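## Task

Pick up the tube on the shelved bench by the window and push it fully down into any hole of the tube rack on the shelved bench by the door. The tube must never touch the floor, and the robot must not fall over or be left leaning.

## Robot and tools

ROBOT. TidyBot++: a wheeled base (0.54 m long, 0.50 m wide, 0.38 m high) on four powered casters carrying one seven-joint arm with a two-finger gripper. The shoulder sits 0.12 m ahead of the base centre at 0.68 m height. Segments: upper arm 0.42 m, forearm 0.31 m, hand 0.31 m. The arm begins folded, hand pointing down, sticking out up to 0.08 m past the base front. A downward-pointing hand reaches at most about 0.94 m height, and only near the base. Cameras: base_camera (fixed on the base) and wrist_camera (looks along the hand).

FRAMES. Base frame: metres, origin on the floor below the base centre, x forward, y left, z up. hand_pose is reported here: the point between the finger pads; its z axis runs out along the fingers, its y axis is the opening direction. Odometry frame: the base frame as it was when the scene began. base_odometry counts wheel turns only (slip counts as travel); heading in rad, left positive, -3.142 to 3.142. base_tilt is in degrees, forward and right positive.

move. One action per call, built from "base", "joints", "target" and optionally "speeds"; all its motions start together.
- base: an object of relative offsets from where the base stands, measured along its own axes at command start: translate_m (metres, forward +, -2 to 2), strafe_m (metres, left +, -2 to 2), rotate_rad (radians, counter-clockwise seen from above +, -6.3 to 6.3). A base move that runs past 14 s ends with time_out.
- joints: an object of absolute angle targets by name. joint_1_rad any angle (whole arm about vertical; positive is clockwise from above, opposite to heading). joint_2_rad -2.249 to 2.249 (shoulder, 0 = upper arm up, positive leans forward). joint_3_rad any angle. joint_4_rad -2.579 to 2.579 (elbow, 0 straight; with joint_3 at 3.14, negative bends forward). joint_5_rad any angle. joint_6_rad -2.099 to 2.099 (wrist). joint_7_rad any angle (hand roll; pointing down, positive is counter-clockwise from above; at 1.57 fingers open left/right). gripper_pos 0 (open, gap about 85 mm) to 1 (closed); gap is roughly 85 x (1 - gripper_pos) mm. 'Any angle' joints take the short way round, so turn in steps under half a turn.
- target: one list of seven numbers, an absolute hand pose in the base frame: [x, y, z] in metres then quaternion [qw, qx, qy, qz]. With target, joints may only contain gripper_pos.
- speeds: caps for this action only: translate_m and strafe_m 0.05 to 0.5 m/s (give one value only when both are used), rotate_rad 0.1 to 1.57 rad/s.
- cameras: list of base_camera, wrist_camera or all; [] gives no images. blocking: true (default) waits until everything rests; false returns in about 0.5 s while motion continues. Unknown keys make the call invalid; out-of-range values get it refused.

wait(seconds 0 to 10, cameras): lets time pass and returns state and images. stop(cameras): brakes all running motions; braked ones read "stopped". zoom_image(camera, region [x0, y0, x1, y1] in pixels, top-left origin, at most 504 x 504): closer look at that camera's latest image. finished_scene(scene): ends the current scene, numbered by its integer; irreversible, the goal must hold without the robot.

RESULTS. base_status, joint_status, hand_status: "done", "moving", "off_target" (rested away from target, may still push), "contact_stop" or "time_out" (stops you did not order; old target dropped), "not_followed" (a check withheld targets; "joint command not followed" means self-collision, "pose unreachable" means a bad target). hand_status "done" means within 10 mm and 2 degrees. hand_target is where the hand would be with all joints on target. motor_effort is percent of max torque, bracket = peak. on_its_own lists uncommanded behaviour. "ARM HIT", "torque_fault", MOTOR HOT and OVER-TEMPERATURE FAULT lines report collisions, 10 s arm freezes and heat stops. After a refused call or an unordered stop, later move/wait/finished_scene calls in that reply are skipped.

TIPS. Hand targets usually land within about 3 cm; correct by adding (wanted - hand_pose) to the last target's xyz. To hold still, resend hand_target, not hand_pose. Loads make the arm sag; never command a loaded joint to its current reading. A resting object stops hand_pose from descending even as commands go lower. Fingers closed on something read off_target at the blocked value; done at 1 means empty. Closed fingertips reach about 20 mm beyond the hand point. Simulation keeps running while you think.

AVOID. Dropping the tube or letting it touch the floor; releasing it while moving; driving or turning the base while the arm is caught on furniture (tipping risk above about 0.6 m); reaching far out or swinging a stretched arm sideways; pressing hard into benches or the base (no check prevents arm-base contact); gripping hard while the tube still rests on something; twisting or pulling on the gripper; holding the arm stretched out long enough to overheat.

Each tool is called after "Call:" as name(argument=value, ...), one argument or row to a line, values as JSON.

## Session

Call:
move(
)

Scene clock: 0.00 s.
base_odometry: x=+0.000 y=+0.000 heading=+0.000
base_tilt: forward=+0.8 right=+0.0
base_status: not commanded
joint_positions: joint_1_rad=+0.013 joint_2_rad=-0.381 joint_3_rad=+3.177 joint_4_rad=-2.519 joint_5_rad=+0.036 joint_6_rad=-0.898 joint_7_rad=+1.609 gripper_pos=+0.000
joint_status: not commanded
motor_effort: joint_1_rad=+0 joint_2_rad=-1 joint_3_rad=+1 joint_4_rad=+13 joint_5_rad=+0 joint_6_rad=+1 joint_7_rad=-2
hand_pose: x=+0.2604 y=-0.0127 z=+0.5940 quat_wxyz=(+0.010, +0.999, +0.006, +0.052) (m; base frame)
hand_target: x=+0.2597 y=-0.0126 z=+0.5935 quat_wxyz=(+0.010, +0.999, +0.006, +0.051) (m; base frame)
hand_status: not commanded
pictures: base_camera, wrist_camera

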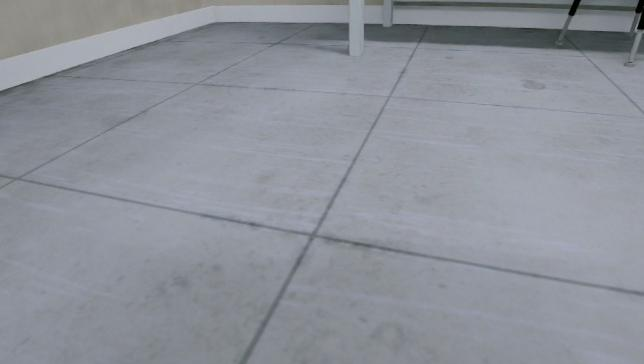

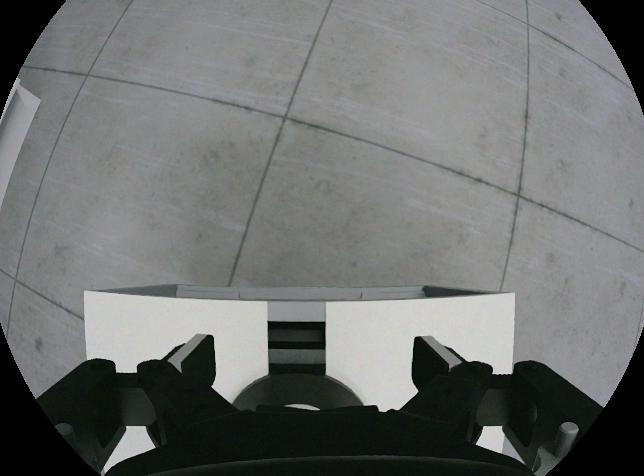

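Call:
move(
  joints={"joint_1_rad": 0.0, "joint_2_rad": -0.38, "joint_3_rad": 3.14, "joint_4_rad": -2.2, "joint_5_rad": 0.0, "joint_6_rad": 0.1, "joint_7_rad": 1.57},
)

Scene clock: 2.73 s.
move: done
base_odometry: x=+0.000 y=+0.000 heading=+0.000
base_tilt: forward=+0.7 right=+0.0
base_status: not commanded
joint_positions: joint_1_rad=+0.013 joint_2_rad=-0.381 joint_3_rad=+3.153 joint_4_rad=-2.226 joint_5_rad=+0.036 joint_6_rad=+0.054 joint_7_rad=+1.609 gripper_pos=+0.000
joint_status: all done
motor_effort: joint_1_rad=+0(1) joint_2_rad=-6(7) joint_3_rad=+0(1) joint_4_rad=+18(19) joint_5_rad=+0(1) joint_6_rad=+8(9) joint_7_rad=-1(2)
hand_pose: x=+0.5689 y=-0.0100 z=+0.9192 quat_wxyz=(+0.028, +0.780, +0.019, +0.624) (m; base frame)
hand_target: x=+0.5754 y=+0.0022 z=+0.9487 quat_wxyz=(-0.001, +0.758, +0.000, +0.652) (m; base frame)
hand_status: not commanded
pictures: base_camera, wrist_camera
camera_calibration:
wrist_camera: T_world_to_cam=[[-0.0405858, -0.996457, 0.0736601, -0.0640025], [-0.207881, -0.0636867, -0.976079, 1.07537], [0.977312, -0.0549275, -0.20456, -0.232452], [0, 0, 0, 1]] pos_world=[0.448131, -0.00805676, 1.00681]

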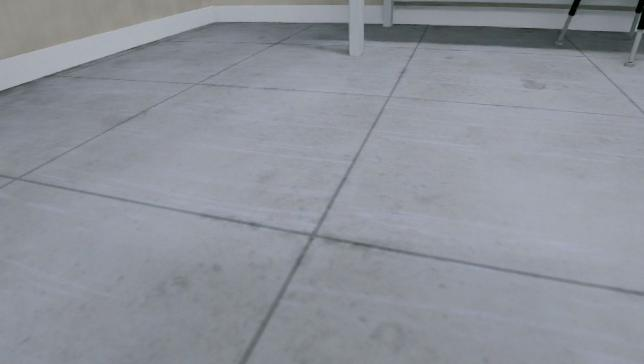

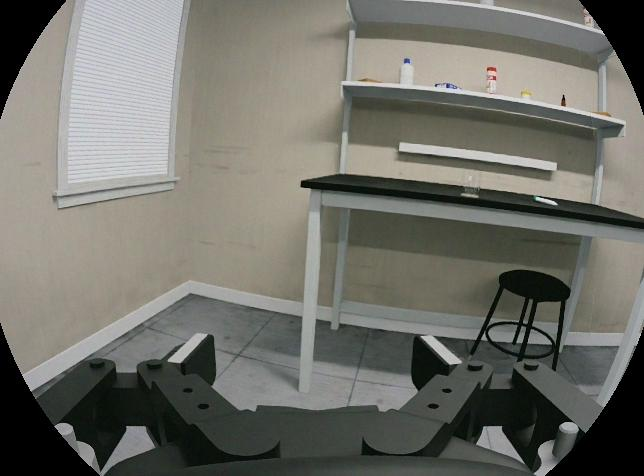

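Call:
zoom_image(
  camera="wrist_camera",
  region=[400, 140, 644, 260],
)

Call:
move(
  joints={"joint_1_rad": 1.2},
  cameras=["wrist_camera"],
)

Call:
move(
  joints={"joint_1_rad": 2.6},
  cameras=["wrist_camera"],
)

Call:
move(
  joints={"joint_1_rad": 4.0},
  cameras=["wrist_camera"],
)

Call:
move(
  joints={"joint_1_rad": 5.2},
  cameras=["wrist_camera"],
)

Scaled by 2.066.

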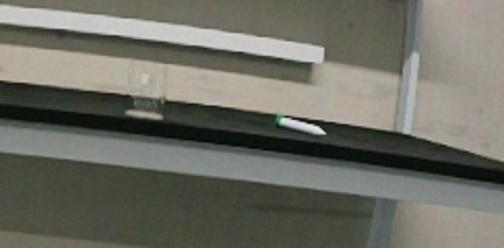

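Scene clock: 5.70 s.
move: done
base_odometry: x=+0.000 y=+0.000 heading=+0.000
base_tilt: forward=+0.7 right=+0.0
base_status: not commanded
joint_positions: joint_1_rad=+1.186 joint_2_rad=-0.381 joint_3_rad=+3.149 joint_4_rad=-2.226 joint_5_rad=+0.036 joint_6_rad=+0.057 joint_7_rad=+1.609 gripper_pos=+0.000
joint_status: all done
motor_effort: joint_1_rad=+0(2) joint_2_rad=-6(7) joint_3_rad=+0(1) joint_4_rad=+18(20) joint_5_rad=+0(1) joint_6_rad=+9(9) joint_7_rad=-1(2)
hand_pose: x=+0.2861 y=-0.4180 z=+0.9201 quat_wxyz=(+0.369, +0.661, -0.414, +0.506) (m; base frame)
hand_target: x=+0.2864 y=-0.4246 z=+0.9487 quat_wxyz=(+0.368, +0.626, -0.428, +0.539) (m; base frame)
hand_status: not commanded
pictures: wrist_camera
camera_calibration:
wrist_camera: T_world_to_cam=[[-0.93292, -0.352165, 0.0751058, 0.0412435], [-0.140188, 0.163093, -0.9766, 1.0674], [0.331675, -0.921618, -0.201521, -0.158653], [0, 0, 0, 1]] pos_world=[0.240735, -0.305778, 1.00736]

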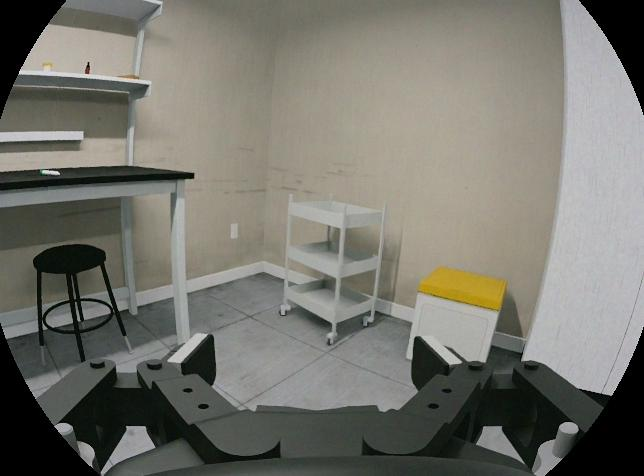

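Scene clock: 8.37 s.
move: done
base_odometry: x=+0.000 y=+0.000 heading=+0.000
base_tilt: forward=+0.7 right=+0.1
base_status: not commanded
joint_positions: joint_1_rad=+2.586 joint_2_rad=-0.381 joint_3_rad=+3.148 joint_4_rad=-2.226 joint_5_rad=+0.036 joint_6_rad=+0.058 joint_7_rad=+1.609 gripper_pos=+0.000
joint_status: all done
motor_effort: joint_1_rad=+0(2) joint_2_rad=-7(7) joint_3_rad=+0(1) joint_4_rad=+19(20) joint_5_rad=+0(1) joint_6_rad=+9(9) joint_7_rad=-1(2)
hand_pose: x=-0.2643 y=-0.2362 z=+0.9202 quat_wxyz=(+0.608, +0.239, -0.742, +0.149) (m; base frame)
hand_target: x=-0.2710 y=-0.2371 z=+0.9487 quat_wxyz=(+0.629, +0.203, -0.730, +0.175) (m; base frame)
hand_status: not commanded
pictures: wrist_camera
camera_calibration:
wrist_camera: T_world_to_cam=[[-0.506279, 0.859061, 0.0754774, -0.00977487], [0.136256, 0.16611, -0.976648, 1.0345], [-0.851538, -0.484172, -0.20115, -0.0182137], [0, 0, 0, 1]] pos_world=[-0.161415, -0.172262, 1.00742]

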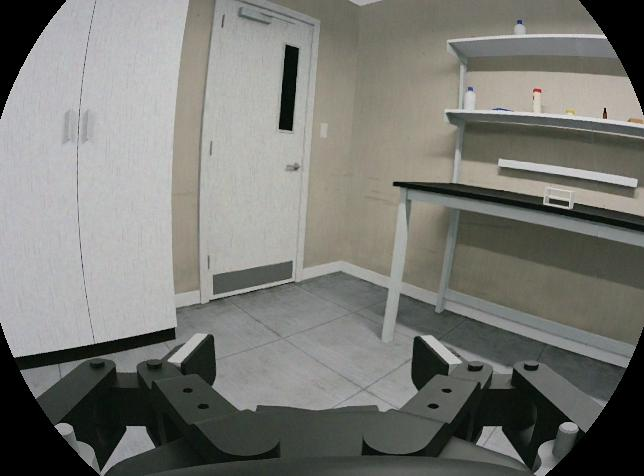

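Scene clock: 11.00 s.
move: done
base_odometry: x=+0.000 y=+0.000 heading=+0.000
base_tilt: forward=+0.7 right=+0.0
base_status: not commanded
joint_positions: joint_1_rad=+3.986 joint_2_rad=-0.381 joint_3_rad=+3.148 joint_4_rad=-2.226 joint_5_rad=+0.036 joint_6_rad=+0.058 joint_7_rad=+1.609 gripper_pos=+0.000
joint_status: all done
motor_effort: joint_1_rad=+0(2) joint_2_rad=-6(7) joint_3_rad=+0(1) joint_4_rad=+19(20) joint_5_rad=+0(1) joint_6_rad=+9(9) joint_7_rad=-1(2)
hand_pose: x=-0.1791 y=+0.3374 z=+0.9203 quat_wxyz=(+0.562, -0.295, -0.721, -0.278) (m; base frame)
hand_target: x=-0.1810 y=+0.3440 z=+0.9487 quat_wxyz=(+0.593, -0.315, -0.689, -0.271) (m; base frame)
hand_status: not commanded
pictures: wrist_camera
camera_calibration:
wrist_camera: T_world_to_cam=[[0.760112, 0.645369, 0.0756873, -0.160614], [0.186879, -0.10556, -0.976695, 1.02848], [-0.622339, 0.756542, -0.200844, -0.0457911], [0, 0, 0, 1]] pos_world=[-0.0986145, 0.246865, 1.00747]

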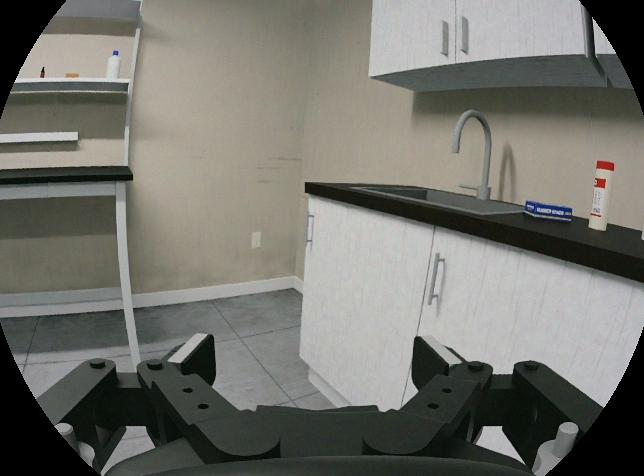

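Scene clock: 13.47 s.
move: done
base_odometry: x=+0.000 y=+0.000 heading=+0.000
base_tilt: forward=+0.7 right=+0.1
base_status: not commanded
joint_positions: joint_1_rad=+5.186 joint_2_rad=-0.381 joint_3_rad=+3.147 joint_4_rad=-2.226 joint_5_rad=+0.036 joint_6_rad=+0.058 joint_7_rad=+1.609 gripper_pos=+0.000
joint_status: all done
motor_effort: joint_1_rad=+0(2) joint_2_rad=-7(7) joint_3_rad=+0(2) joint_4_rad=+19(19) joint_5_rad=-1(1) joint_6_rad=+9(9) joint_7_rad=-1(2)
hand_pose: x=+0.3253 y=+0.4002 z=+0.9203 quat_wxyz=(+0.307, -0.651, -0.429, -0.546) (m; base frame)
hand_target: x=+0.3309 y=+0.4042 z=+0.9487 quat_wxyz=(+0.337, -0.649, -0.391, -0.559) (m; base frame)
hand_status: not commanded
pictures: wrist_camera
camera_calibration:
wrist_camera: T_world_to_cam=[[0.877088, -0.474314, 0.0757822, -0.174597], [-0.0304598, -0.212377, -0.976713, 1.05435], [0.479363, 0.854355, -0.200721, -0.177015], [0, 0, 0, 1]] pos_world=[0.270106, 0.292338, 1.00749]

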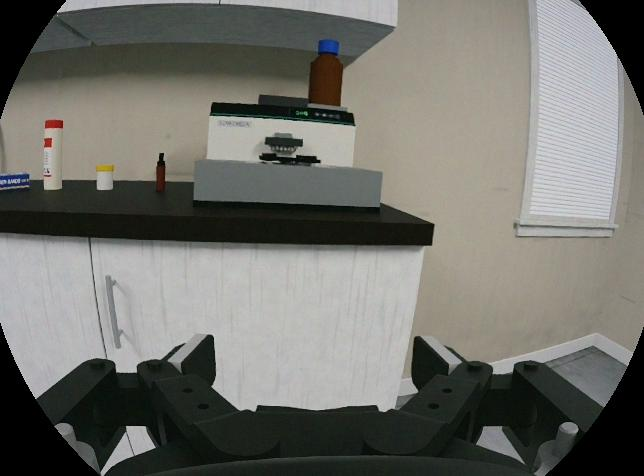

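Call:
move(
  joints={"joint_1_rad": 0.5, "joint_6_rad": -0.3},
  cameras=["wrist_camera"],
)

Call:
zoom_image(
  camera="wrist_camera",
  region=[100, 0, 604, 400],
)

Scene clock: 22.27 s.
move: done
base_odometry: x=+0.000 y=+0.000 heading=+0.000
base_tilt: forward=+0.7 right=+0.1
base_status: not commanded
joint_positions: joint_1_rad=+6.769 joint_2_rad=-0.381 joint_3_rad=+3.147 joint_4_rad=-2.226 joint_5_rad=+0.036 joint_6_rad=-0.251 joint_7_rad=+1.609 gripper_pos=+0.000
joint_status: all done
motor_effort: joint_1_rad=+0(2) joint_2_rad=-6(7) joint_3_rad=+0(1) joint_4_rad=+18(20) joint_5_rad=+0(1) joint_6_rad=+8(9) joint_7_rad=-1(2)
hand_pose: x=+0.4846 y=-0.1975 z=+0.8311 quat_wxyz=(-0.142, -0.847, +0.183, -0.479) (m; base frame)
hand_target: x=+0.4834 y=-0.1967 z=+0.8325 quat_wxyz=(-0.121, -0.845, +0.215, -0.474) (m; base frame)
hand_status: not commanded
pictures: wrist_camera
camera_calibration:
wrist_camera: T_world_to_cam=[[-0.471851, -0.877882, 0.0817297, -0.0220483], [-0.465402, 0.169267, -0.868763, 1.04161], [0.748838, -0.447964, -0.488437, 0.0906825], [0, 0, 0, 1]] pos_world=[0.406455, -0.155043, 0.951004]

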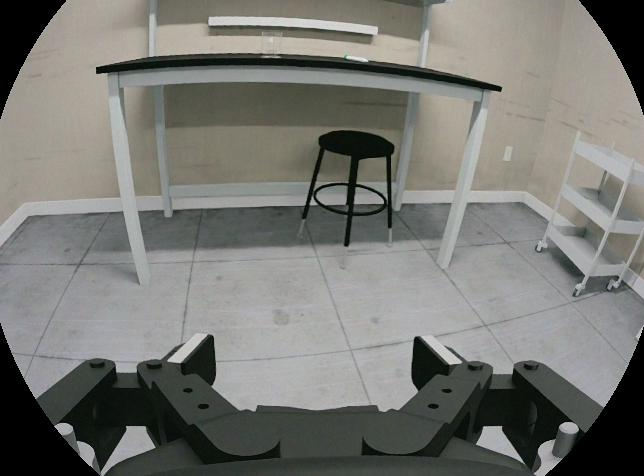

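Scaled by 1.000.

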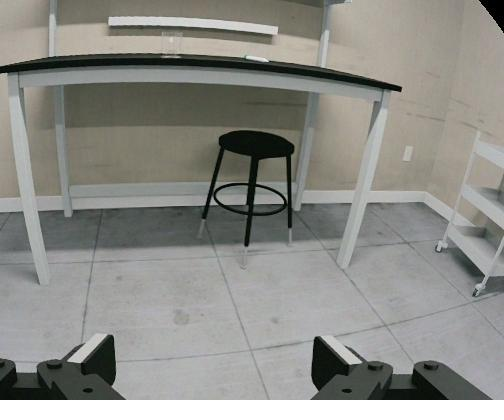

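Call:
move(
  base={"translate_m": 0.68, "strafe_m": -0.65, "rotate_rad": -0.27},
  joints={"joint_1_rad": 0.0, "joint_2_rad": -0.38, "joint_3_rad": 3.14, "joint_4_rad": -2.2, "joint_5_rad": 0.0, "joint_6_rad": -0.3, "joint_7_rad": 1.57},
)

Scene clock: 26.70 s.
move: done
base_odometry: x=+0.680 y=-0.650 heading=-0.271
base_tilt: forward=+0.7 right=+0.1
base_status: done
joint_positions: joint_1_rad=+6.297 joint_2_rad=-0.380 joint_3_rad=+3.144 joint_4_rad=-2.226 joint_5_rad=+0.036 joint_6_rad=-0.257 joint_7_rad=+1.609 gripper_pos=+0.000
joint_status: all done
motor_effort: joint_1_rad=+0(2) joint_2_rad=-6(10) joint_3_rad=+0(2) joint_4_rad=+18(20) joint_5_rad=+0(2) joint_6_rad=+8(9) joint_7_rad=-1(2)
hand_pose: x=+0.5336 y=-0.0082 z=+0.8291 quat_wxyz=(-0.025, -0.868, -0.022, -0.496) (m; base frame)
hand_target: x=+0.5331 y=+0.0021 z=+0.8325 quat_wxyz=(+0.000, -0.872, +0.000, -0.489) (m; base frame)
hand_status: not commanded
pictures: base_camera, wrist_camera
camera_calibration:
wrist_camera: T_world_to_cam=[[-0.017334, -0.996405, 0.0829277, -0.0770217], [-0.497566, -0.0633445, -0.86511, 1.04281], [0.867253, -0.0562578, -0.49468, 0.0829677], [0, 0, 0, 1]] pos_world=[0.44558, -0.00602074, 0.949578]

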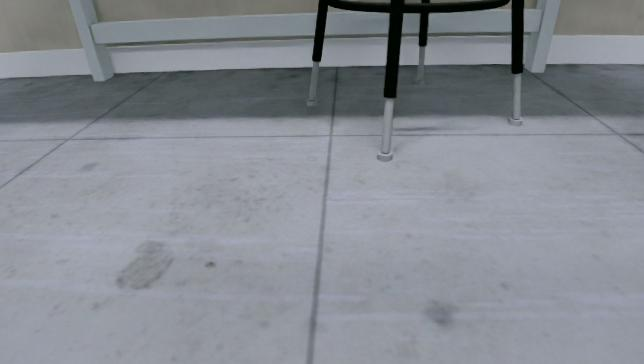

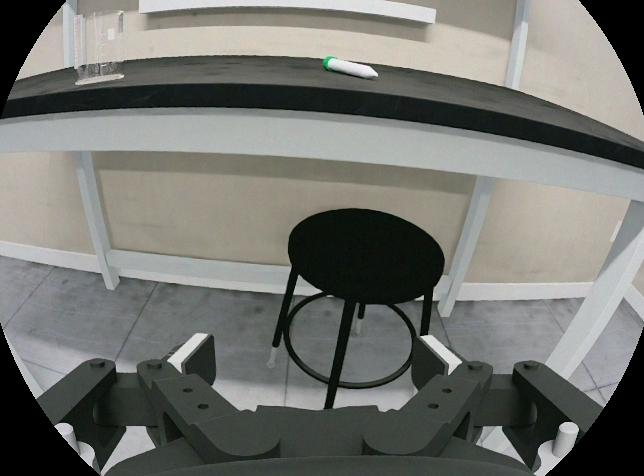

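Call:
zoom_image(
  camera="wrist_camera",
  region=[280, 30, 420, 110],
)

Scaled by 3.600.

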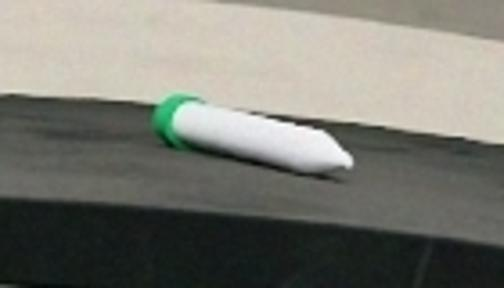

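Call:
move(
  base={"translate_m": 0.22, "strafe_m": -0.07, "rotate_rad": -0.026},
  joints={"joint_1_rad": 0.0, "joint_2_rad": 0.0, "joint_3_rad": 3.14, "joint_4_rad": -1.1, "joint_5_rad": 0.0, "joint_6_rad": -1.3, "joint_7_rad": 1.57},
)

Scene clock: 32.23 s.
move: done
base_odometry: x=+0.874 y=-0.776 heading=-0.297
base_tilt: forward=+0.8 right=+0.1
base_status: done
joint_positions: joint_1_rad=+6.287 joint_2_rad=-0.027 joint_3_rad=+3.139 joint_4_rad=-1.135 joint_5_rad=+0.036 joint_6_rad=-1.253 joint_7_rad=+1.610 gripper_pos=+0.000
joint_status: all done
motor_effort: joint_1_rad=+0(4) joint_2_rad=-15(19) joint_3_rad=+0(3) joint_4_rad=+16(32) joint_5_rad=+0(4) joint_6_rad=+6(40) joint_7_rad=-1(8)
hand_pose: x=+0.6081 y=-0.0095 z=+1.0214 quat_wxyz=(-0.025, -0.925, -0.016, -0.380) (m; base frame)
hand_target: x=+0.6094 y=+0.0021 z=+1.0156 quat_wxyz=(+0.000, -0.932, +0.000, -0.362) (m; base frame)
hand_status: not commanded
pictures: base_camera, wrist_camera
camera_calibration:
wrist_camera: T_world_to_cam=[[-0.0145508, -0.99644, 0.083041, -0.0948471], [-0.70261, -0.0489008, -0.709893, 1.21244], [0.711427, -0.0686749, -0.699397, 0.417184], [0, 0, 0, 1]] pos_world=[0.553699, -0.00656979, 1.16036]

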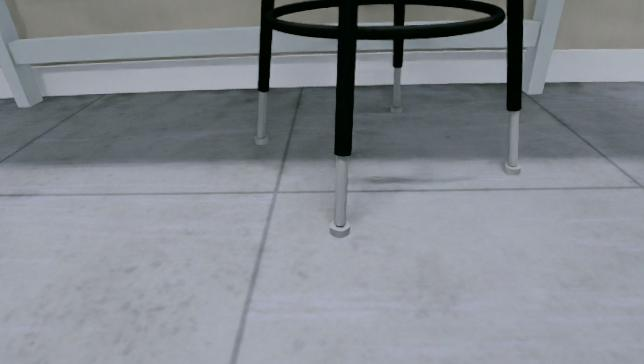

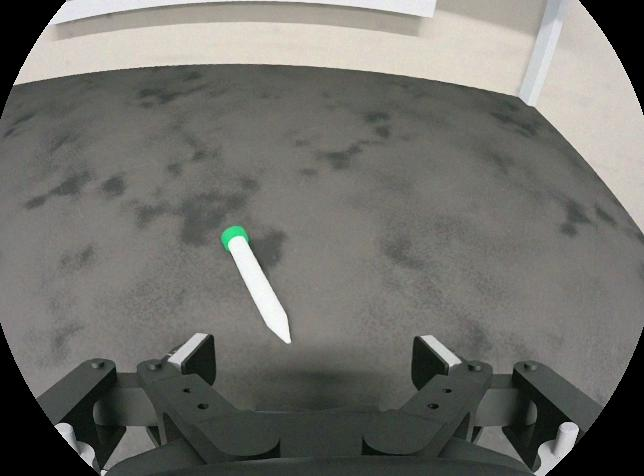

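Call:
move(
  joints={"gripper_pos": 1.0},
  cameras=["wrist_camera"],
)

Call:
zoom_image(
  camera="wrist_camera",
  region=[200, 200, 440, 440],
)

Call:
move(
  joints={"gripper_pos": 0.5},
  cameras=["wrist_camera"],
)

Call:
zoom_image(
  camera="wrist_camera",
  region=[200, 200, 440, 440],
)

Scene clock: 37.07 s.
move: done
base_odometry: x=+0.874 y=-0.776 heading=-0.297
base_tilt: forward=+0.7 right=+0.1
base_status: not commanded
joint_positions: joint_1_rad=+6.287 joint_2_rad=-0.026 joint_3_rad=+3.139 joint_4_rad=-1.135 joint_5_rad=+0.036 joint_6_rad=-1.255 joint_7_rad=+1.610 gripper_pos=+0.999
joint_status: all done
motor_effort: joint_1_rad=+0(0) joint_2_rad=-16(16) joint_3_rad=+0(1) joint_4_rad=+16(17) joint_5_rad=+0(1) joint_6_rad=+7(7) joint_7_rad=-2(2)
hand_pose: x=+0.6076 y=-0.0095 z=+1.0208 quat_wxyz=(-0.025, -0.925, -0.016, -0.379) (m; base frame)
hand_target: x=+0.6094 y=+0.0021 z=+1.0156 quat_wxyz=(+0.000, -0.932, +0.000, -0.362) (m; base frame)
hand_status: not commanded
pictures: wrist_camera
camera_calibration:
wrist_camera: T_world_to_cam=[[-0.014423, -0.996442, 0.0830357, -0.0948901], [-0.704382, -0.0488153, -0.70814, 1.21097], [0.709674, -0.0687024, -0.701172, 0.420064], [0, 0, 0, 1]] pos_world=[0.553505, -0.00657951, 1.15995]

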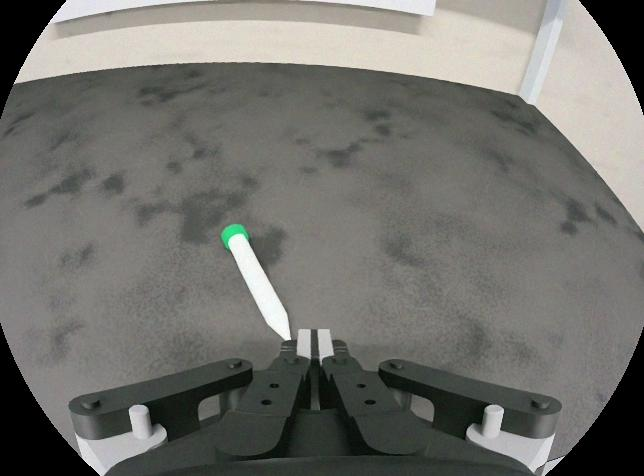

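Scaled by 2.100.

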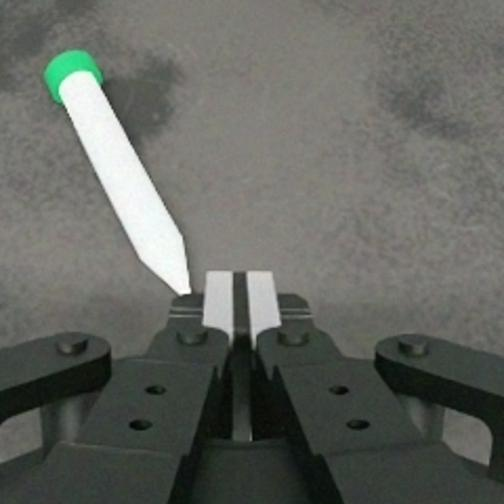

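Scene clock: 37.90 s.
move: done
base_odometry: x=+0.874 y=-0.776 heading=-0.297
base_tilt: forward=+0.8 right=+0.1
base_status: not commanded
joint_positions: joint_1_rad=+6.287 joint_2_rad=-0.026 joint_3_rad=+3.139 joint_4_rad=-1.135 joint_5_rad=+0.036 joint_6_rad=-1.255 joint_7_rad=+1.610 gripper_pos=+0.500
joint_status: all done
motor_effort: joint_1_rad=+0(0) joint_2_rad=-16(16) joint_3_rad=+0(1) joint_4_rad=+17(17) joint_5_rad=+0(1) joint_6_rad=+7(7) joint_7_rad=-1(2)
hand_pose: x=+0.6075 y=-0.0095 z=+1.0208 quat_wxyz=(-0.025, -0.925, -0.016, -0.379) (m; base frame)
hand_target: x=+0.6094 y=+0.0021 z=+1.0156 quat_wxyz=(+0.000, -0.932, +0.000, -0.362) (m; base frame)
hand_status: not commanded
pictures: wrist_camera
camera_calibration:
wrist_camera: T_world_to_cam=[[-0.0144168, -0.996442, 0.0830354, -0.0948922], [-0.704469, -0.0488111, -0.708055, 1.21089], [0.709589, -0.0687037, -0.701259, 0.420204], [0, 0, 0, 1]] pos_world=[0.553495, -0.00657998, 1.15993]

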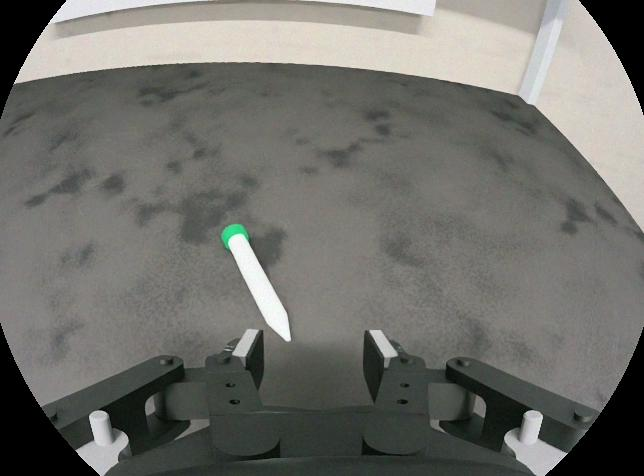

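Scaled by 2.100.

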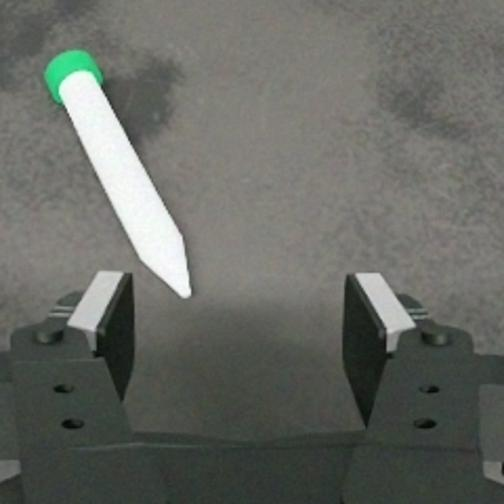

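Call:
move(
  joints={"joint_1_rad": 3.2, "joint_2_rad": 0.0, "joint_3_rad": 3.14, "joint_4_rad": -1.4, "joint_5_rad": 0.0, "joint_6_rad": -0.3, "joint_7_rad": 1.57},
  cameras=["wrist_camera"],
)

Scene clock: 47.33 s.
move: done
base_odometry: x=+0.874 y=-0.776 heading=-0.297
base_tilt: forward=+0.7 right=+0.0
base_status: not commanded
joint_positions: joint_1_rad=+3.211 joint_2_rad=-0.017 joint_3_rad=+3.139 joint_4_rad=-1.364 joint_5_rad=+0.036 joint_6_rad=-0.345 joint_7_rad=+1.610 gripper_pos=+0.500
joint_status: all done
motor_effort: joint_1_rad=+0(2) joint_2_rad=-18(20) joint_3_rad=+0(2) joint_4_rad=+19(20) joint_5_rad=+0(2) joint_6_rad=+9(10) joint_7_rad=-1(3)
hand_pose: x=-0.4878 y=+0.0430 z=+1.1345 quat_wxyz=(+0.661, -0.002, -0.749, -0.051) (m; base frame)
hand_target: x=-0.4985 y=+0.0338 z=+1.1159 quat_wxyz=(+0.660, -0.022, -0.751, -0.018) (m; base frame)
hand_status: not commanded
pictures: wrist_camera
camera_calibration:
wrist_camera: T_world_to_cam=[[0.10455, 0.991605, 0.0760784, -0.0873818], [0.114463, 0.0639916, -0.991364, 1.23834], [-0.987911, 0.112355, -0.106811, -0.229466], [0, 0, 0, 1]] pos_world=[-0.359299, 0.0331865, 1.20978]

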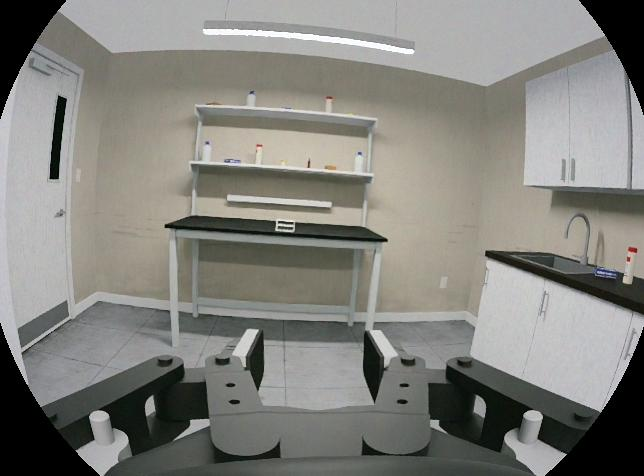

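Call:
zoom_image(
  camera="wrist_camera",
  region=[160, 130, 400, 260],
)

Call:
zoom_image(
  camera="wrist_camera",
  region=[265, 210, 305, 240],
)

Scaled by 2.100.

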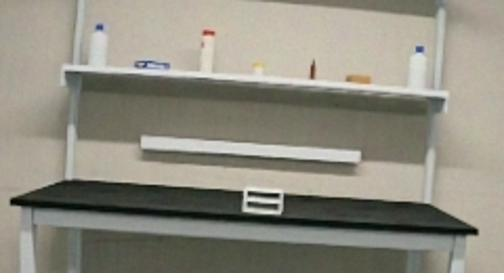

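Scaled by 12.600.

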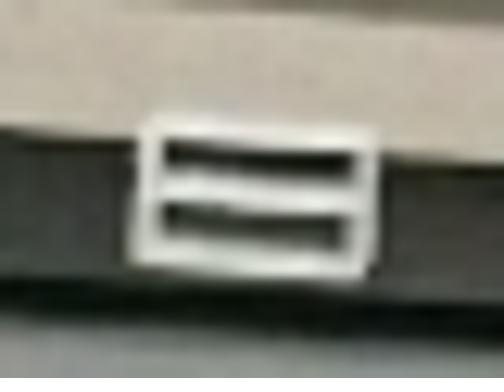

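Call:
move(
  joints={"joint_1_rad": 0.0, "joint_2_rad": 0.01, "joint_3_rad": 3.14, "joint_4_rad": -1.1, "joint_5_rad": 0.0, "joint_6_rad": -2.0, "joint_7_rad": 1.57, "gripper_pos": 0.0},
  cameras=["wrist_camera"],
)

Scene clock: 54.70 s.
move: done
base_odometry: x=+0.873 y=-0.776 heading=-0.297
base_tilt: forward=+0.6 right=+0.1
base_status: not commanded
joint_positions: joint_1_rad=+6.269 joint_2_rad=-0.012 joint_3_rad=+3.139 joint_4_rad=-1.135 joint_5_rad=+0.036 joint_6_rad=-1.957 joint_7_rad=+1.610 gripper_pos=+0.000
joint_status: all done
motor_effort: joint_1_rad=+0(2) joint_2_rad=-13(20) joint_3_rad=+0(3) joint_4_rad=+13(20) joint_5_rad=-1(2) joint_6_rad=+1(9) joint_7_rad=-1(3)
hand_pose: x=+0.4166 y=-0.0038 z=+0.9281 quat_wxyz=(-0.017, -0.999, -0.021, -0.031) (m; base frame)
hand_target: x=+0.4146 y=+0.0018 z=+0.9312 quat_wxyz=(+0.000, -1.000, +0.000, -0.016) (m; base frame)
hand_status: not commanded
pictures: wrist_camera
camera_calibration:
wrist_camera: T_world_to_cam=[[0.0368511, -0.99692, 0.0692258, -0.0928098], [-0.996501, -0.0418588, -0.0723391, 0.542724], [0.075014, -0.0663178, -0.994975, 1.02803], [0, 0, 0, 1]] pos_world=[0.467129, -0.00162977, 1.06854]

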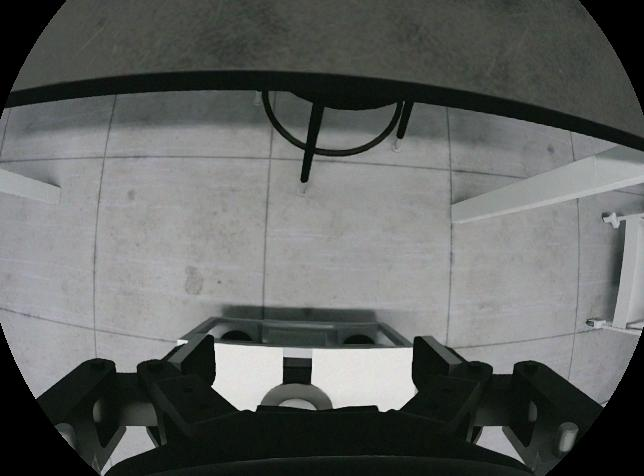

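Call:
zoom_image(
  camera="wrist_camera",
  region=[200, 40, 440, 160],
)

Scaled by 2.100.

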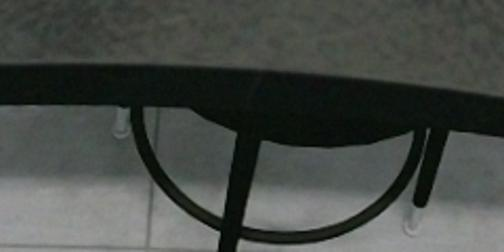

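Call:
move(
  joints={"joint_1_rad": 0.013, "joint_2_rad": 0.01, "joint_3_rad": 3.14, "joint_4_rad": -1.1, "joint_5_rad": 0.0, "joint_6_rad": -1.6, "joint_7_rad": 1.57},
  base={"translate_m": 0.2, "strafe_m": 0.055},
  cameras=["wrist_camera", "base_camera"],
)

Call:
zoom_image(
  camera="wrist_camera",
  region=[200, 150, 440, 390],
)

Scene clock: 58.20 s.
move: done
base_odometry: x=+1.081 y=-0.782 heading=-0.297
base_tilt: forward=+0.7 right=+0.0
base_status: done
joint_positions: joint_1_rad=+6.283 joint_2_rad=+0.004 joint_3_rad=+3.139 joint_4_rad=-1.130 joint_5_rad=+0.036 joint_6_rad=-1.623 joint_7_rad=+1.610 gripper_pos=+0.000
joint_status: all done
motor_effort: joint_1_rad=+0(1) joint_2_rad=-15(18) joint_3_rad=+0(1) joint_4_rad=+15(16) joint_5_rad=-1(1) joint_6_rad=+4(4) joint_7_rad=-2(2)
hand_pose: x=+0.5222 y=-0.0086 z=+0.9470 quat_wxyz=(-0.021, -0.981, -0.016, -0.191) (m; base frame)
hand_target: x=+0.5350 y=-0.0034 z=+0.9596 quat_wxyz=(-0.001, -0.977, +0.006, -0.214) (m; base frame)
hand_status: not commanded
pictures: base_camera, wrist_camera
camera_calibration:
wrist_camera: T_world_to_cam=[[0.00942252, -0.996862, 0.0786025, -0.0972988], [-0.922327, -0.0390307, -0.384435, 0.905958], [0.386296, -0.0688748, -0.9198, 0.804817], [0, 0, 0, 1]] pos_world=[0.525609, -0.00620171, 1.0962]

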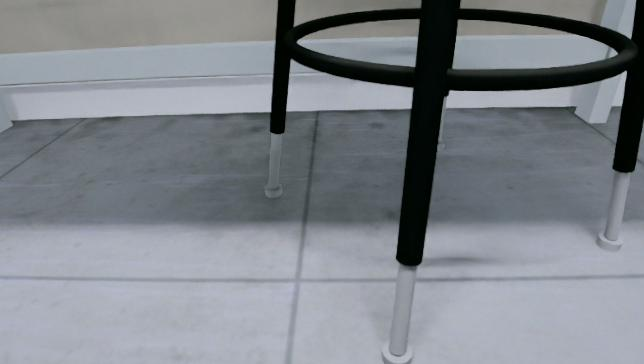

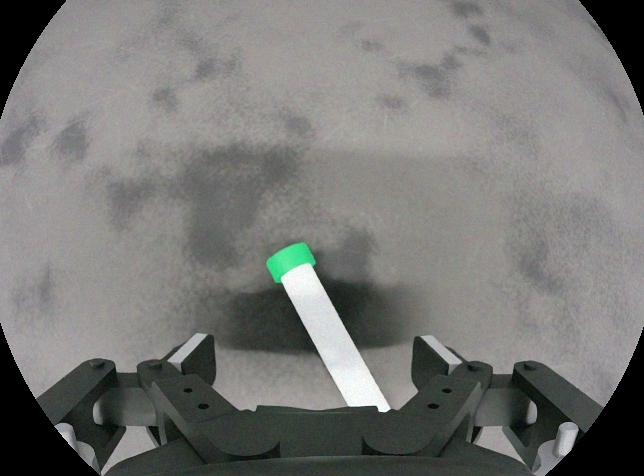

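Scaled by 2.100.

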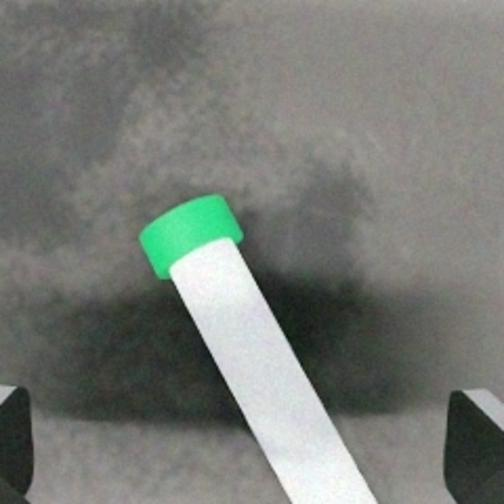

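Call:
move(
  joints={"joint_1_rad": 0.013, "joint_2_rad": 0.07, "joint_3_rad": 3.14, "joint_4_rad": -0.98, "joint_5_rad": -0.036, "joint_6_rad": -1.945, "joint_7_rad": 2.08},
  base={"translate_m": 0.096},
  cameras=["wrist_camera"],
)

Call:
zoom_image(
  camera="wrist_camera",
  region=[170, 150, 470, 450],
)

Scene clock: 64.93 s.
move: done
base_odometry: x=+1.173 y=-0.810 heading=-0.297
base_tilt: forward=+0.7 right=+0.1
base_status: done
joint_positions: joint_1_rad=+6.284 joint_2_rad=+0.062 joint_3_rad=+3.139 joint_4_rad=-1.012 joint_5_rad=+0.023 joint_6_rad=-1.907 joint_7_rad=+2.004 gripper_pos=+0.000
joint_status: all done
motor_effort: joint_1_rad=+0(1) joint_2_rad=-16(19) joint_3_rad=+0(1) joint_4_rad=+13(16) joint_5_rad=+0(1) joint_6_rad=+2(4) joint_7_rad=-2(2)
hand_pose: x=+0.4713 y=-0.0044 z=+0.9444 quat_wxyz=(-0.027, -0.974, -0.211, -0.076) (m; base frame)
hand_target: x=+0.4666 y=+0.0078 z=+0.9502 quat_wxyz=(-0.003, -0.965, -0.253, -0.075) (m; base frame)
hand_status: not commanded
pictures: wrist_camera
camera_calibration:
wrist_camera: T_world_to_cam=[[0.400216, -0.908602, 0.119455, -0.314842], [-0.89753, -0.414952, -0.149181, 0.622686], [0.185114, -0.0475098, -0.981568, 0.975635], [0, 0, 0, 1]] pos_world=[0.50428, 0.0186711, 1.08815]

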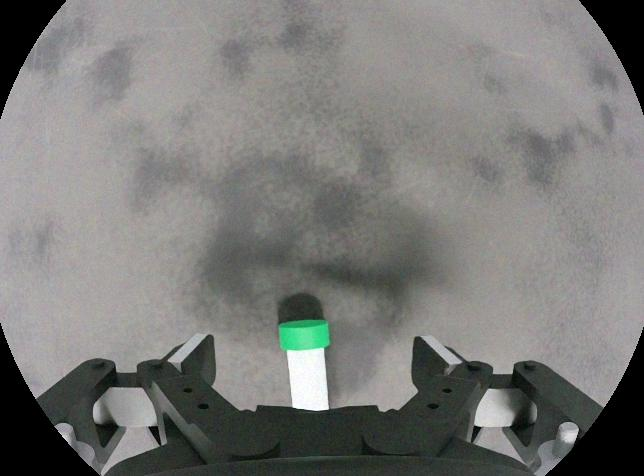

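Scaled by 1.680.

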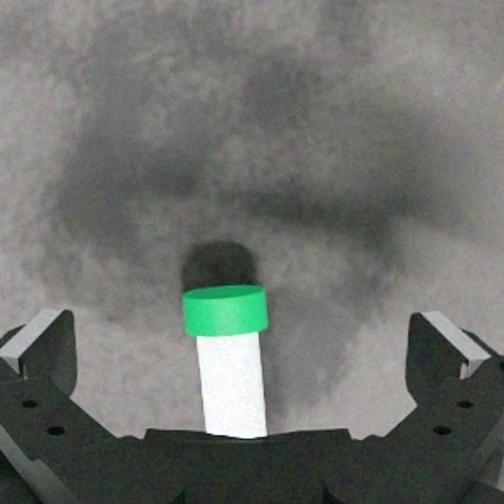

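Call:
move(
  joints={"joint_1_rad": 0.013, "joint_2_rad": 0.165, "joint_3_rad": 3.14, "joint_4_rad": -0.90, "joint_5_rad": -0.036, "joint_6_rad": -2.085, "joint_7_rad": 2.15},
  cameras=["wrist_camera"],
)

Call:
zoom_image(
  camera="wrist_camera",
  region=[170, 150, 470, 450],
)

Scene clock: 69.07 s.
move: done
base_odometry: x=+1.173 y=-0.810 heading=-0.297
base_tilt: forward=+0.7 right=+0.0
base_status: not commanded
joint_positions: joint_1_rad=+6.284 joint_2_rad=+0.147 joint_3_rad=+3.139 joint_4_rad=-0.932 joint_5_rad=+0.023 joint_6_rad=-2.045 joint_7_rad=+2.073 gripper_pos=+0.000
joint_status: all done
motor_effort: joint_1_rad=+0(1) joint_2_rad=-18(19) joint_3_rad=+0(1) joint_4_rad=+13(15) joint_5_rad=-1(2) joint_6_rad=+0(2) joint_7_rad=-2(2)
hand_pose: x=+0.4630 y=-0.0041 z=+0.9352 quat_wxyz=(-0.012, -0.970, -0.245, -0.006) (m; base frame)
hand_target: x=+0.4605 y=+0.0071 z=+0.9381 quat_wxyz=(+0.016, -0.957, -0.288, -0.001) (m; base frame)
hand_status: not commanded
pictures: wrist_camera
camera_calibration:
wrist_camera: T_world_to_cam=[[0.472225, -0.879419, 0.0602185, -0.287972], [-0.880375, -0.473948, -0.0176652, 0.482781], [0.0440756, -0.0446729, -0.998029, 1.04891], [0, 0, 0, 1]] pos_world=[0.514784, 0.0224229, 1.07271]

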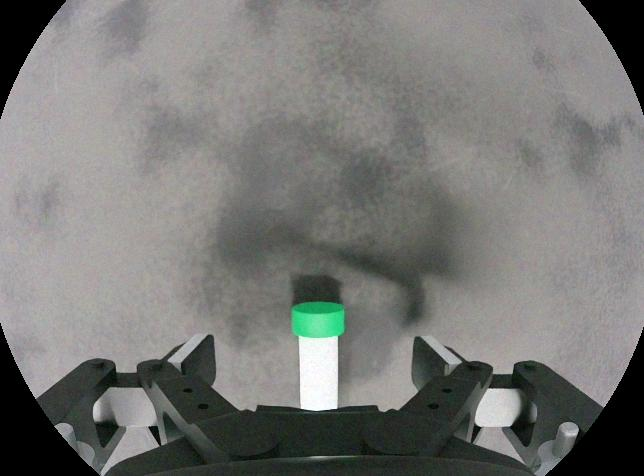

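Scaled by 1.680.

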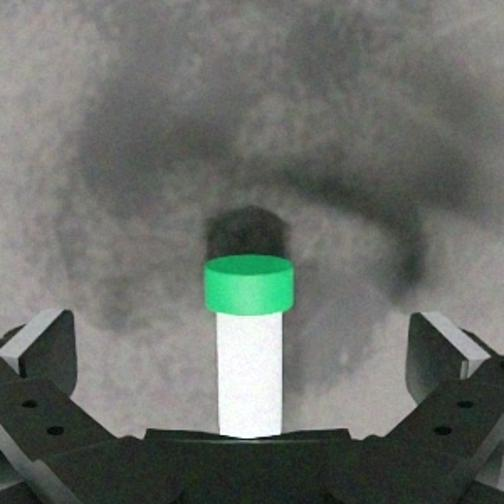

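Call:
move(
  base={"translate_m": -0.006, "strafe_m": -0.006},
  joints={"joint_1_rad": 0.013, "joint_2_rad": 0.15, "joint_3_rad": 3.14, "joint_4_rad": -0.955, "joint_5_rad": -0.036, "joint_6_rad": -2.055, "joint_7_rad": 2.15},
  cameras=["wrist_camera"],
)

Call:
zoom_image(
  camera="wrist_camera",
  region=[170, 150, 470, 450],
)

Scene clock: 71.47 s.
move: done
base_odometry: x=+1.165 y=-0.814 heading=-0.297
base_tilt: forward=+0.8 right=+0.0
base_status: done
joint_positions: joint_1_rad=+6.287 joint_2_rad=+0.147 joint_3_rad=+3.139 joint_4_rad=-0.942 joint_5_rad=+0.021 joint_6_rad=-2.046 joint_7_rad=+2.074 gripper_pos=+0.000
joint_status: all done
motor_effort: joint_1_rad=+0(1) joint_2_rad=-17(20) joint_3_rad=+0(1) joint_4_rad=+13(14) joint_5_rad=-1(2) joint_6_rad=+0(1) joint_7_rad=-1(2)
hand_pose: x=+0.4613 y=-0.0049 z=+0.9326 quat_wxyz=(-0.010, -0.970, -0.244, -0.001) (m; base frame)
hand_target: x=+0.4570 y=+0.0073 z=+0.9280 quat_wxyz=(+0.018, -0.957, -0.288, +0.004) (m; base frame)
hand_status: not commanded
pictures: wrist_camera
camera_calibration:
wrist_camera: T_world_to_cam=[[0.471011, -0.880458, 0.054237, -0.281522], [-0.881475, -0.472136, -0.00943342, 0.473673], [0.033913, -0.0433653, -0.998484, 1.05143], [0, 0, 0, 1]] pos_world=[0.514474, 0.0213654, 1.06957]

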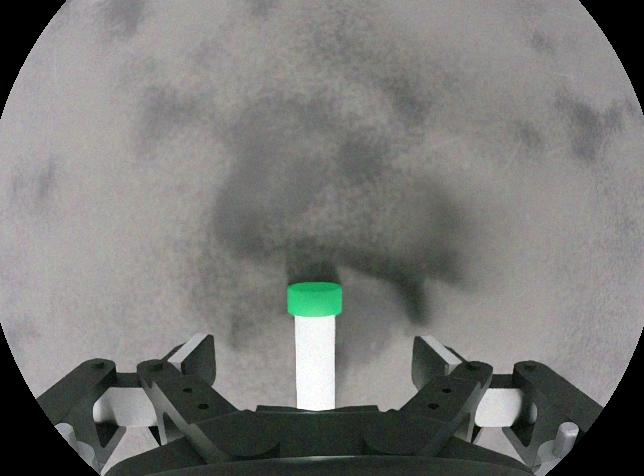

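Scaled by 1.680.

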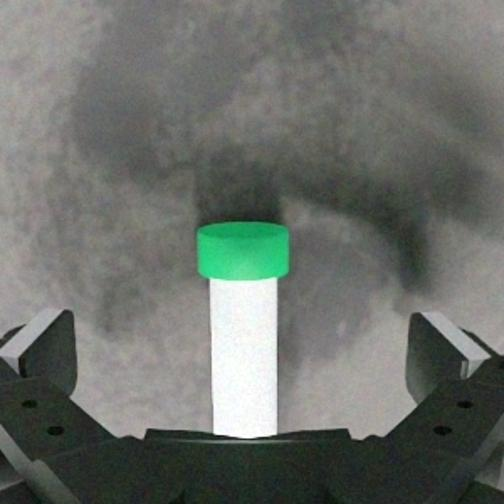

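Call:
move(
  joints={"joint_1_rad": 0.013, "joint_2_rad": 0.13, "joint_3_rad": 3.14, "joint_4_rad": -1.01, "joint_5_rad": -0.036, "joint_6_rad": -1.985, "joint_7_rad": 2.15},
  cameras=["wrist_camera"],
)

Call:
zoom_image(
  camera="wrist_camera",
  region=[170, 150, 470, 450],
)

Scene clock: 73.13 s.
move: done
base_odometry: x=+1.165 y=-0.814 heading=-0.297
base_tilt: forward=+0.8 right=+0.0
base_status: not commanded
joint_positions: joint_1_rad=+6.287 joint_2_rad=+0.147 joint_3_rad=+3.139 joint_4_rad=-0.985 joint_5_rad=+0.021 joint_6_rad=-2.010 joint_7_rad=+2.074 gripper_pos=+0.000
joint_status: all done
motor_effort: joint_1_rad=+0(2) joint_2_rad=-18(20) joint_3_rad=+0(1) joint_4_rad=+12(15) joint_5_rad=+0(1) joint_6_rad=+0(1) joint_7_rad=-2(2)
hand_pose: x=+0.4649 y=-0.0050 z=+0.9203 quat_wxyz=(-0.009, -0.970, -0.244, +0.003) (m; base frame)
hand_target: x=+0.4644 y=+0.0076 z=+0.9192 quat_wxyz=(+0.013, -0.958, -0.287, -0.013) (m; base frame)
hand_status: not commanded
pictures: wrist_camera
camera_calibration:
wrist_camera: T_world_to_cam=[[0.472068, -0.880092, 0.0508828, -0.280045], [-0.881172, -0.47279, -0.00246807, 0.470132], [0.026229, -0.0436714, -0.998702, 1.04279], [0, 0, 0, 1]] pos_world=[0.519116, 0.0213489, 1.05685]

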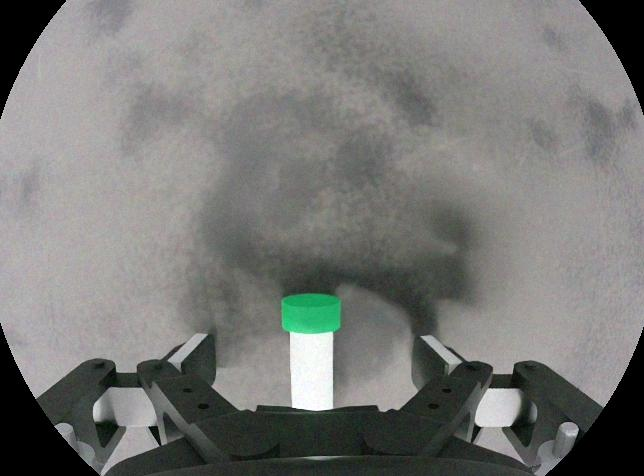

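Scaled by 1.680.

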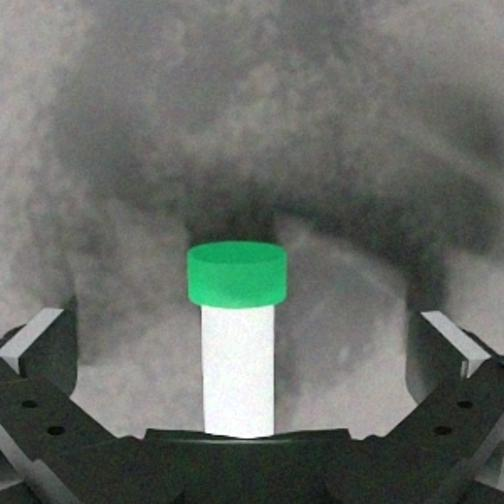

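Call:
move(
  joints={"joint_1_rad": 0.013, "joint_2_rad": 0.115, "joint_3_rad": 3.14, "joint_4_rad": -1.05, "joint_5_rad": -0.036, "joint_6_rad": -1.955, "joint_7_rad": 2.15},
  cameras=["wrist_camera"],
)

Call:
zoom_image(
  camera="wrist_camera",
  region=[170, 150, 470, 450],
)

Scene clock: 74.43 s.
move: done
base_odometry: x=+1.165 y=-0.814 heading=-0.297
base_tilt: forward=+0.7 right=+0.1
base_status: not commanded
joint_positions: joint_1_rad=+6.287 joint_2_rad=+0.138 joint_3_rad=+3.139 joint_4_rad=-1.015 joint_5_rad=+0.020 joint_6_rad=-1.989 joint_7_rad=+2.074 gripper_pos=+0.000
joint_status: all done
motor_effort: joint_1_rad=+0(1) joint_2_rad=-17(18) joint_3_rad=+0(1) joint_4_rad=+13(14) joint_5_rad=+0(2) joint_6_rad=+0(1) joint_7_rad=-2(2)
hand_pose: x=+0.4640 y=-0.0049 z=+0.9152 quat_wxyz=(-0.009, -0.970, -0.244, +0.002) (m; base frame)
hand_target: x=+0.4628 y=+0.0078 z=+0.9128 quat_wxyz=(+0.013, -0.958, -0.287, -0.015) (m; base frame)
hand_status: not commanded
pictures: wrist_camera
camera_calibration:
wrist_camera: T_world_to_cam=[[0.472703, -0.879744, 0.0510234, -0.279689], [-0.880792, -0.473487, -0.00381116, 0.470455], [0.0275118, -0.0431395, -0.99869, 1.03711], [0, 0, 0, 1]] pos_world=[0.51805, 0.02144, 1.05182]

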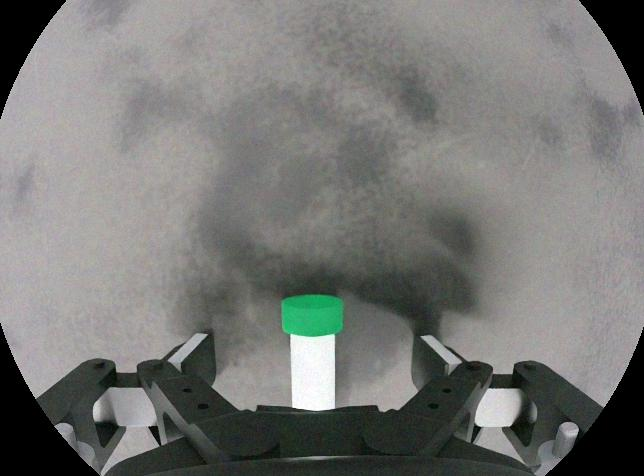

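Scaled by 1.680.

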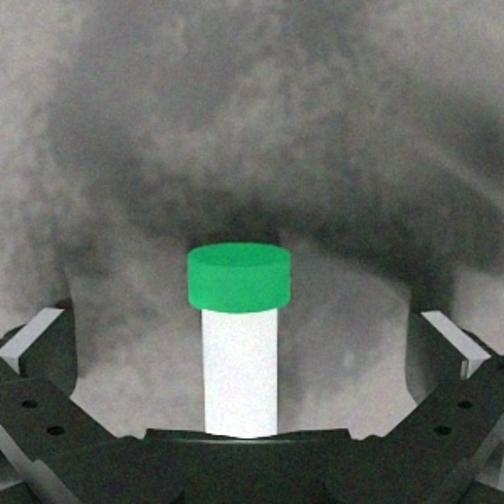

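Call:
move(
  joints={"joint_2_rad": 0.109, "joint_4_rad": -1.075, "joint_6_rad": -1.936},
  cameras=[],
)

Call:
move(
  joints={"joint_2_rad": 0.106, "joint_4_rad": -1.0875, "joint_6_rad": -1.927},
  cameras=[],
)

Call:
move(
  joints={"joint_2_rad": 0.103, "joint_4_rad": -1.10, "joint_6_rad": -1.918},
  cameras=["wrist_camera"],
)

Scene clock: 76.30 s.
move: done
base_odometry: x=+1.165 y=-0.814 heading=-0.297
base_tilt: forward=+0.7 right=+0.1
base_status: not commanded
joint_positions: joint_1_rad=+6.287 joint_2_rad=+0.124 joint_3_rad=+3.139 joint_4_rad=-1.030 joint_5_rad=+0.020 joint_6_rad=-1.970 joint_7_rad=+2.074 gripper_pos=+0.000
joint_status: all done
motor_effort: joint_1_rad=+0(0) joint_2_rad=-14(17) joint_3_rad=+0(1) joint_4_rad=+10(12) joint_5_rad=+0(1) joint_6_rad=+0(0) joint_7_rad=-2(2)
hand_pose: x=+0.4639 y=-0.0048 z=+0.9155 quat_wxyz=(-0.011, -0.970, -0.245, -0.006) (m; base frame)
hand_target: x=+0.4626 y=+0.0079 z=+0.9076 quat_wxyz=(+0.013, -0.958, -0.286, -0.015) (m; base frame)
hand_status: not commanded
pictures: none
No camera images: "cameras" was empty.

Scene clock: 76.83 s.
move: done
base_odometry: x=+1.165 y=-0.814 heading=-0.297
base_tilt: forward=+0.7 right=+0.0
base_status: not commanded
joint_positions: joint_1_rad=+6.287 joint_2_rad=+0.117 joint_3_rad=+3.139 joint_4_rad=-1.038 joint_5_rad=+0.020 joint_6_rad=-1.960 joint_7_rad=+2.074 gripper_pos=+0.000
joint_status: all done
motor_effort: joint_1_rad=+0(0) joint_2_rad=-14(15) joint_3_rad=+0(1) joint_4_rad=+10(11) joint_5_rad=+0(1) joint_6_rad=+0(1) joint_7_rad=-2(2)
hand_pose: x=+0.4639 y=-0.0048 z=+0.9157 quat_wxyz=(-0.012, -0.969, -0.245, -0.011) (m; base frame)
hand_target: x=+0.4623 y=+0.0079 z=+0.9050 quat_wxyz=(+0.013, -0.958, -0.286, -0.015) (m; base frame)
hand_status: not commanded
pictures: none
No camera images: "cameras" was empty.

Scene clock: 77.37 s.
move: done
base_odometry: x=+1.165 y=-0.814 heading=-0.297
base_tilt: forward=+0.7 right=+0.0
base_status: not commanded
joint_positions: joint_1_rad=+6.287 joint_2_rad=+0.110 joint_3_rad=+3.139 joint_4_rad=-1.046 joint_5_rad=+0.020 joint_6_rad=-1.950 joint_7_rad=+2.074 gripper_pos=+0.000
joint_status: all done
motor_effort: joint_1_rad=+0(0) joint_2_rad=-13(14) joint_3_rad=-1(1) joint_4_rad=+10(11) joint_5_rad=+0(1) joint_6_rad=+0(1) joint_7_rad=-1(2)
hand_pose: x=+0.4638 y=-0.0048 z=+0.9159 quat_wxyz=(-0.013, -0.969, -0.245, -0.015) (m; base frame)
hand_target: x=+0.4620 y=+0.0079 z=+0.9023 quat_wxyz=(+0.013, -0.958, -0.286, -0.015) (m; base frame)
hand_status: not commanded
pictures: wrist_camera
camera_calibration:
wrist_camera: T_world_to_cam=[[0.471408, -0.879295, 0.0679355, -0.294495], [-0.879647, -0.47432, -0.0352416, 0.498601], [0.063211, -0.0431461, -0.997067, 1.01975], [0, 0, 0, 1]] pos_world=[0.512961, 0.0215464, 1.05433]

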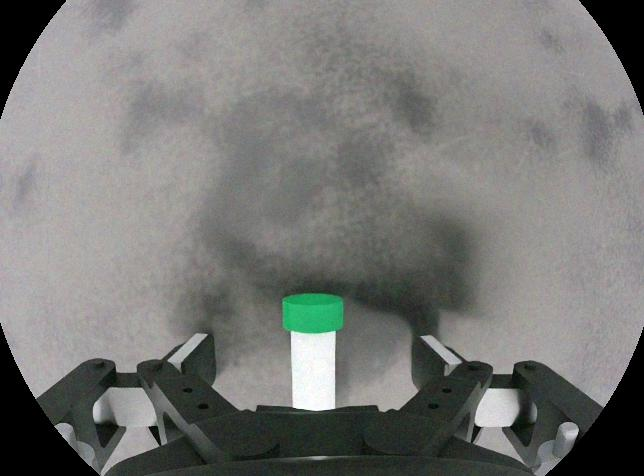

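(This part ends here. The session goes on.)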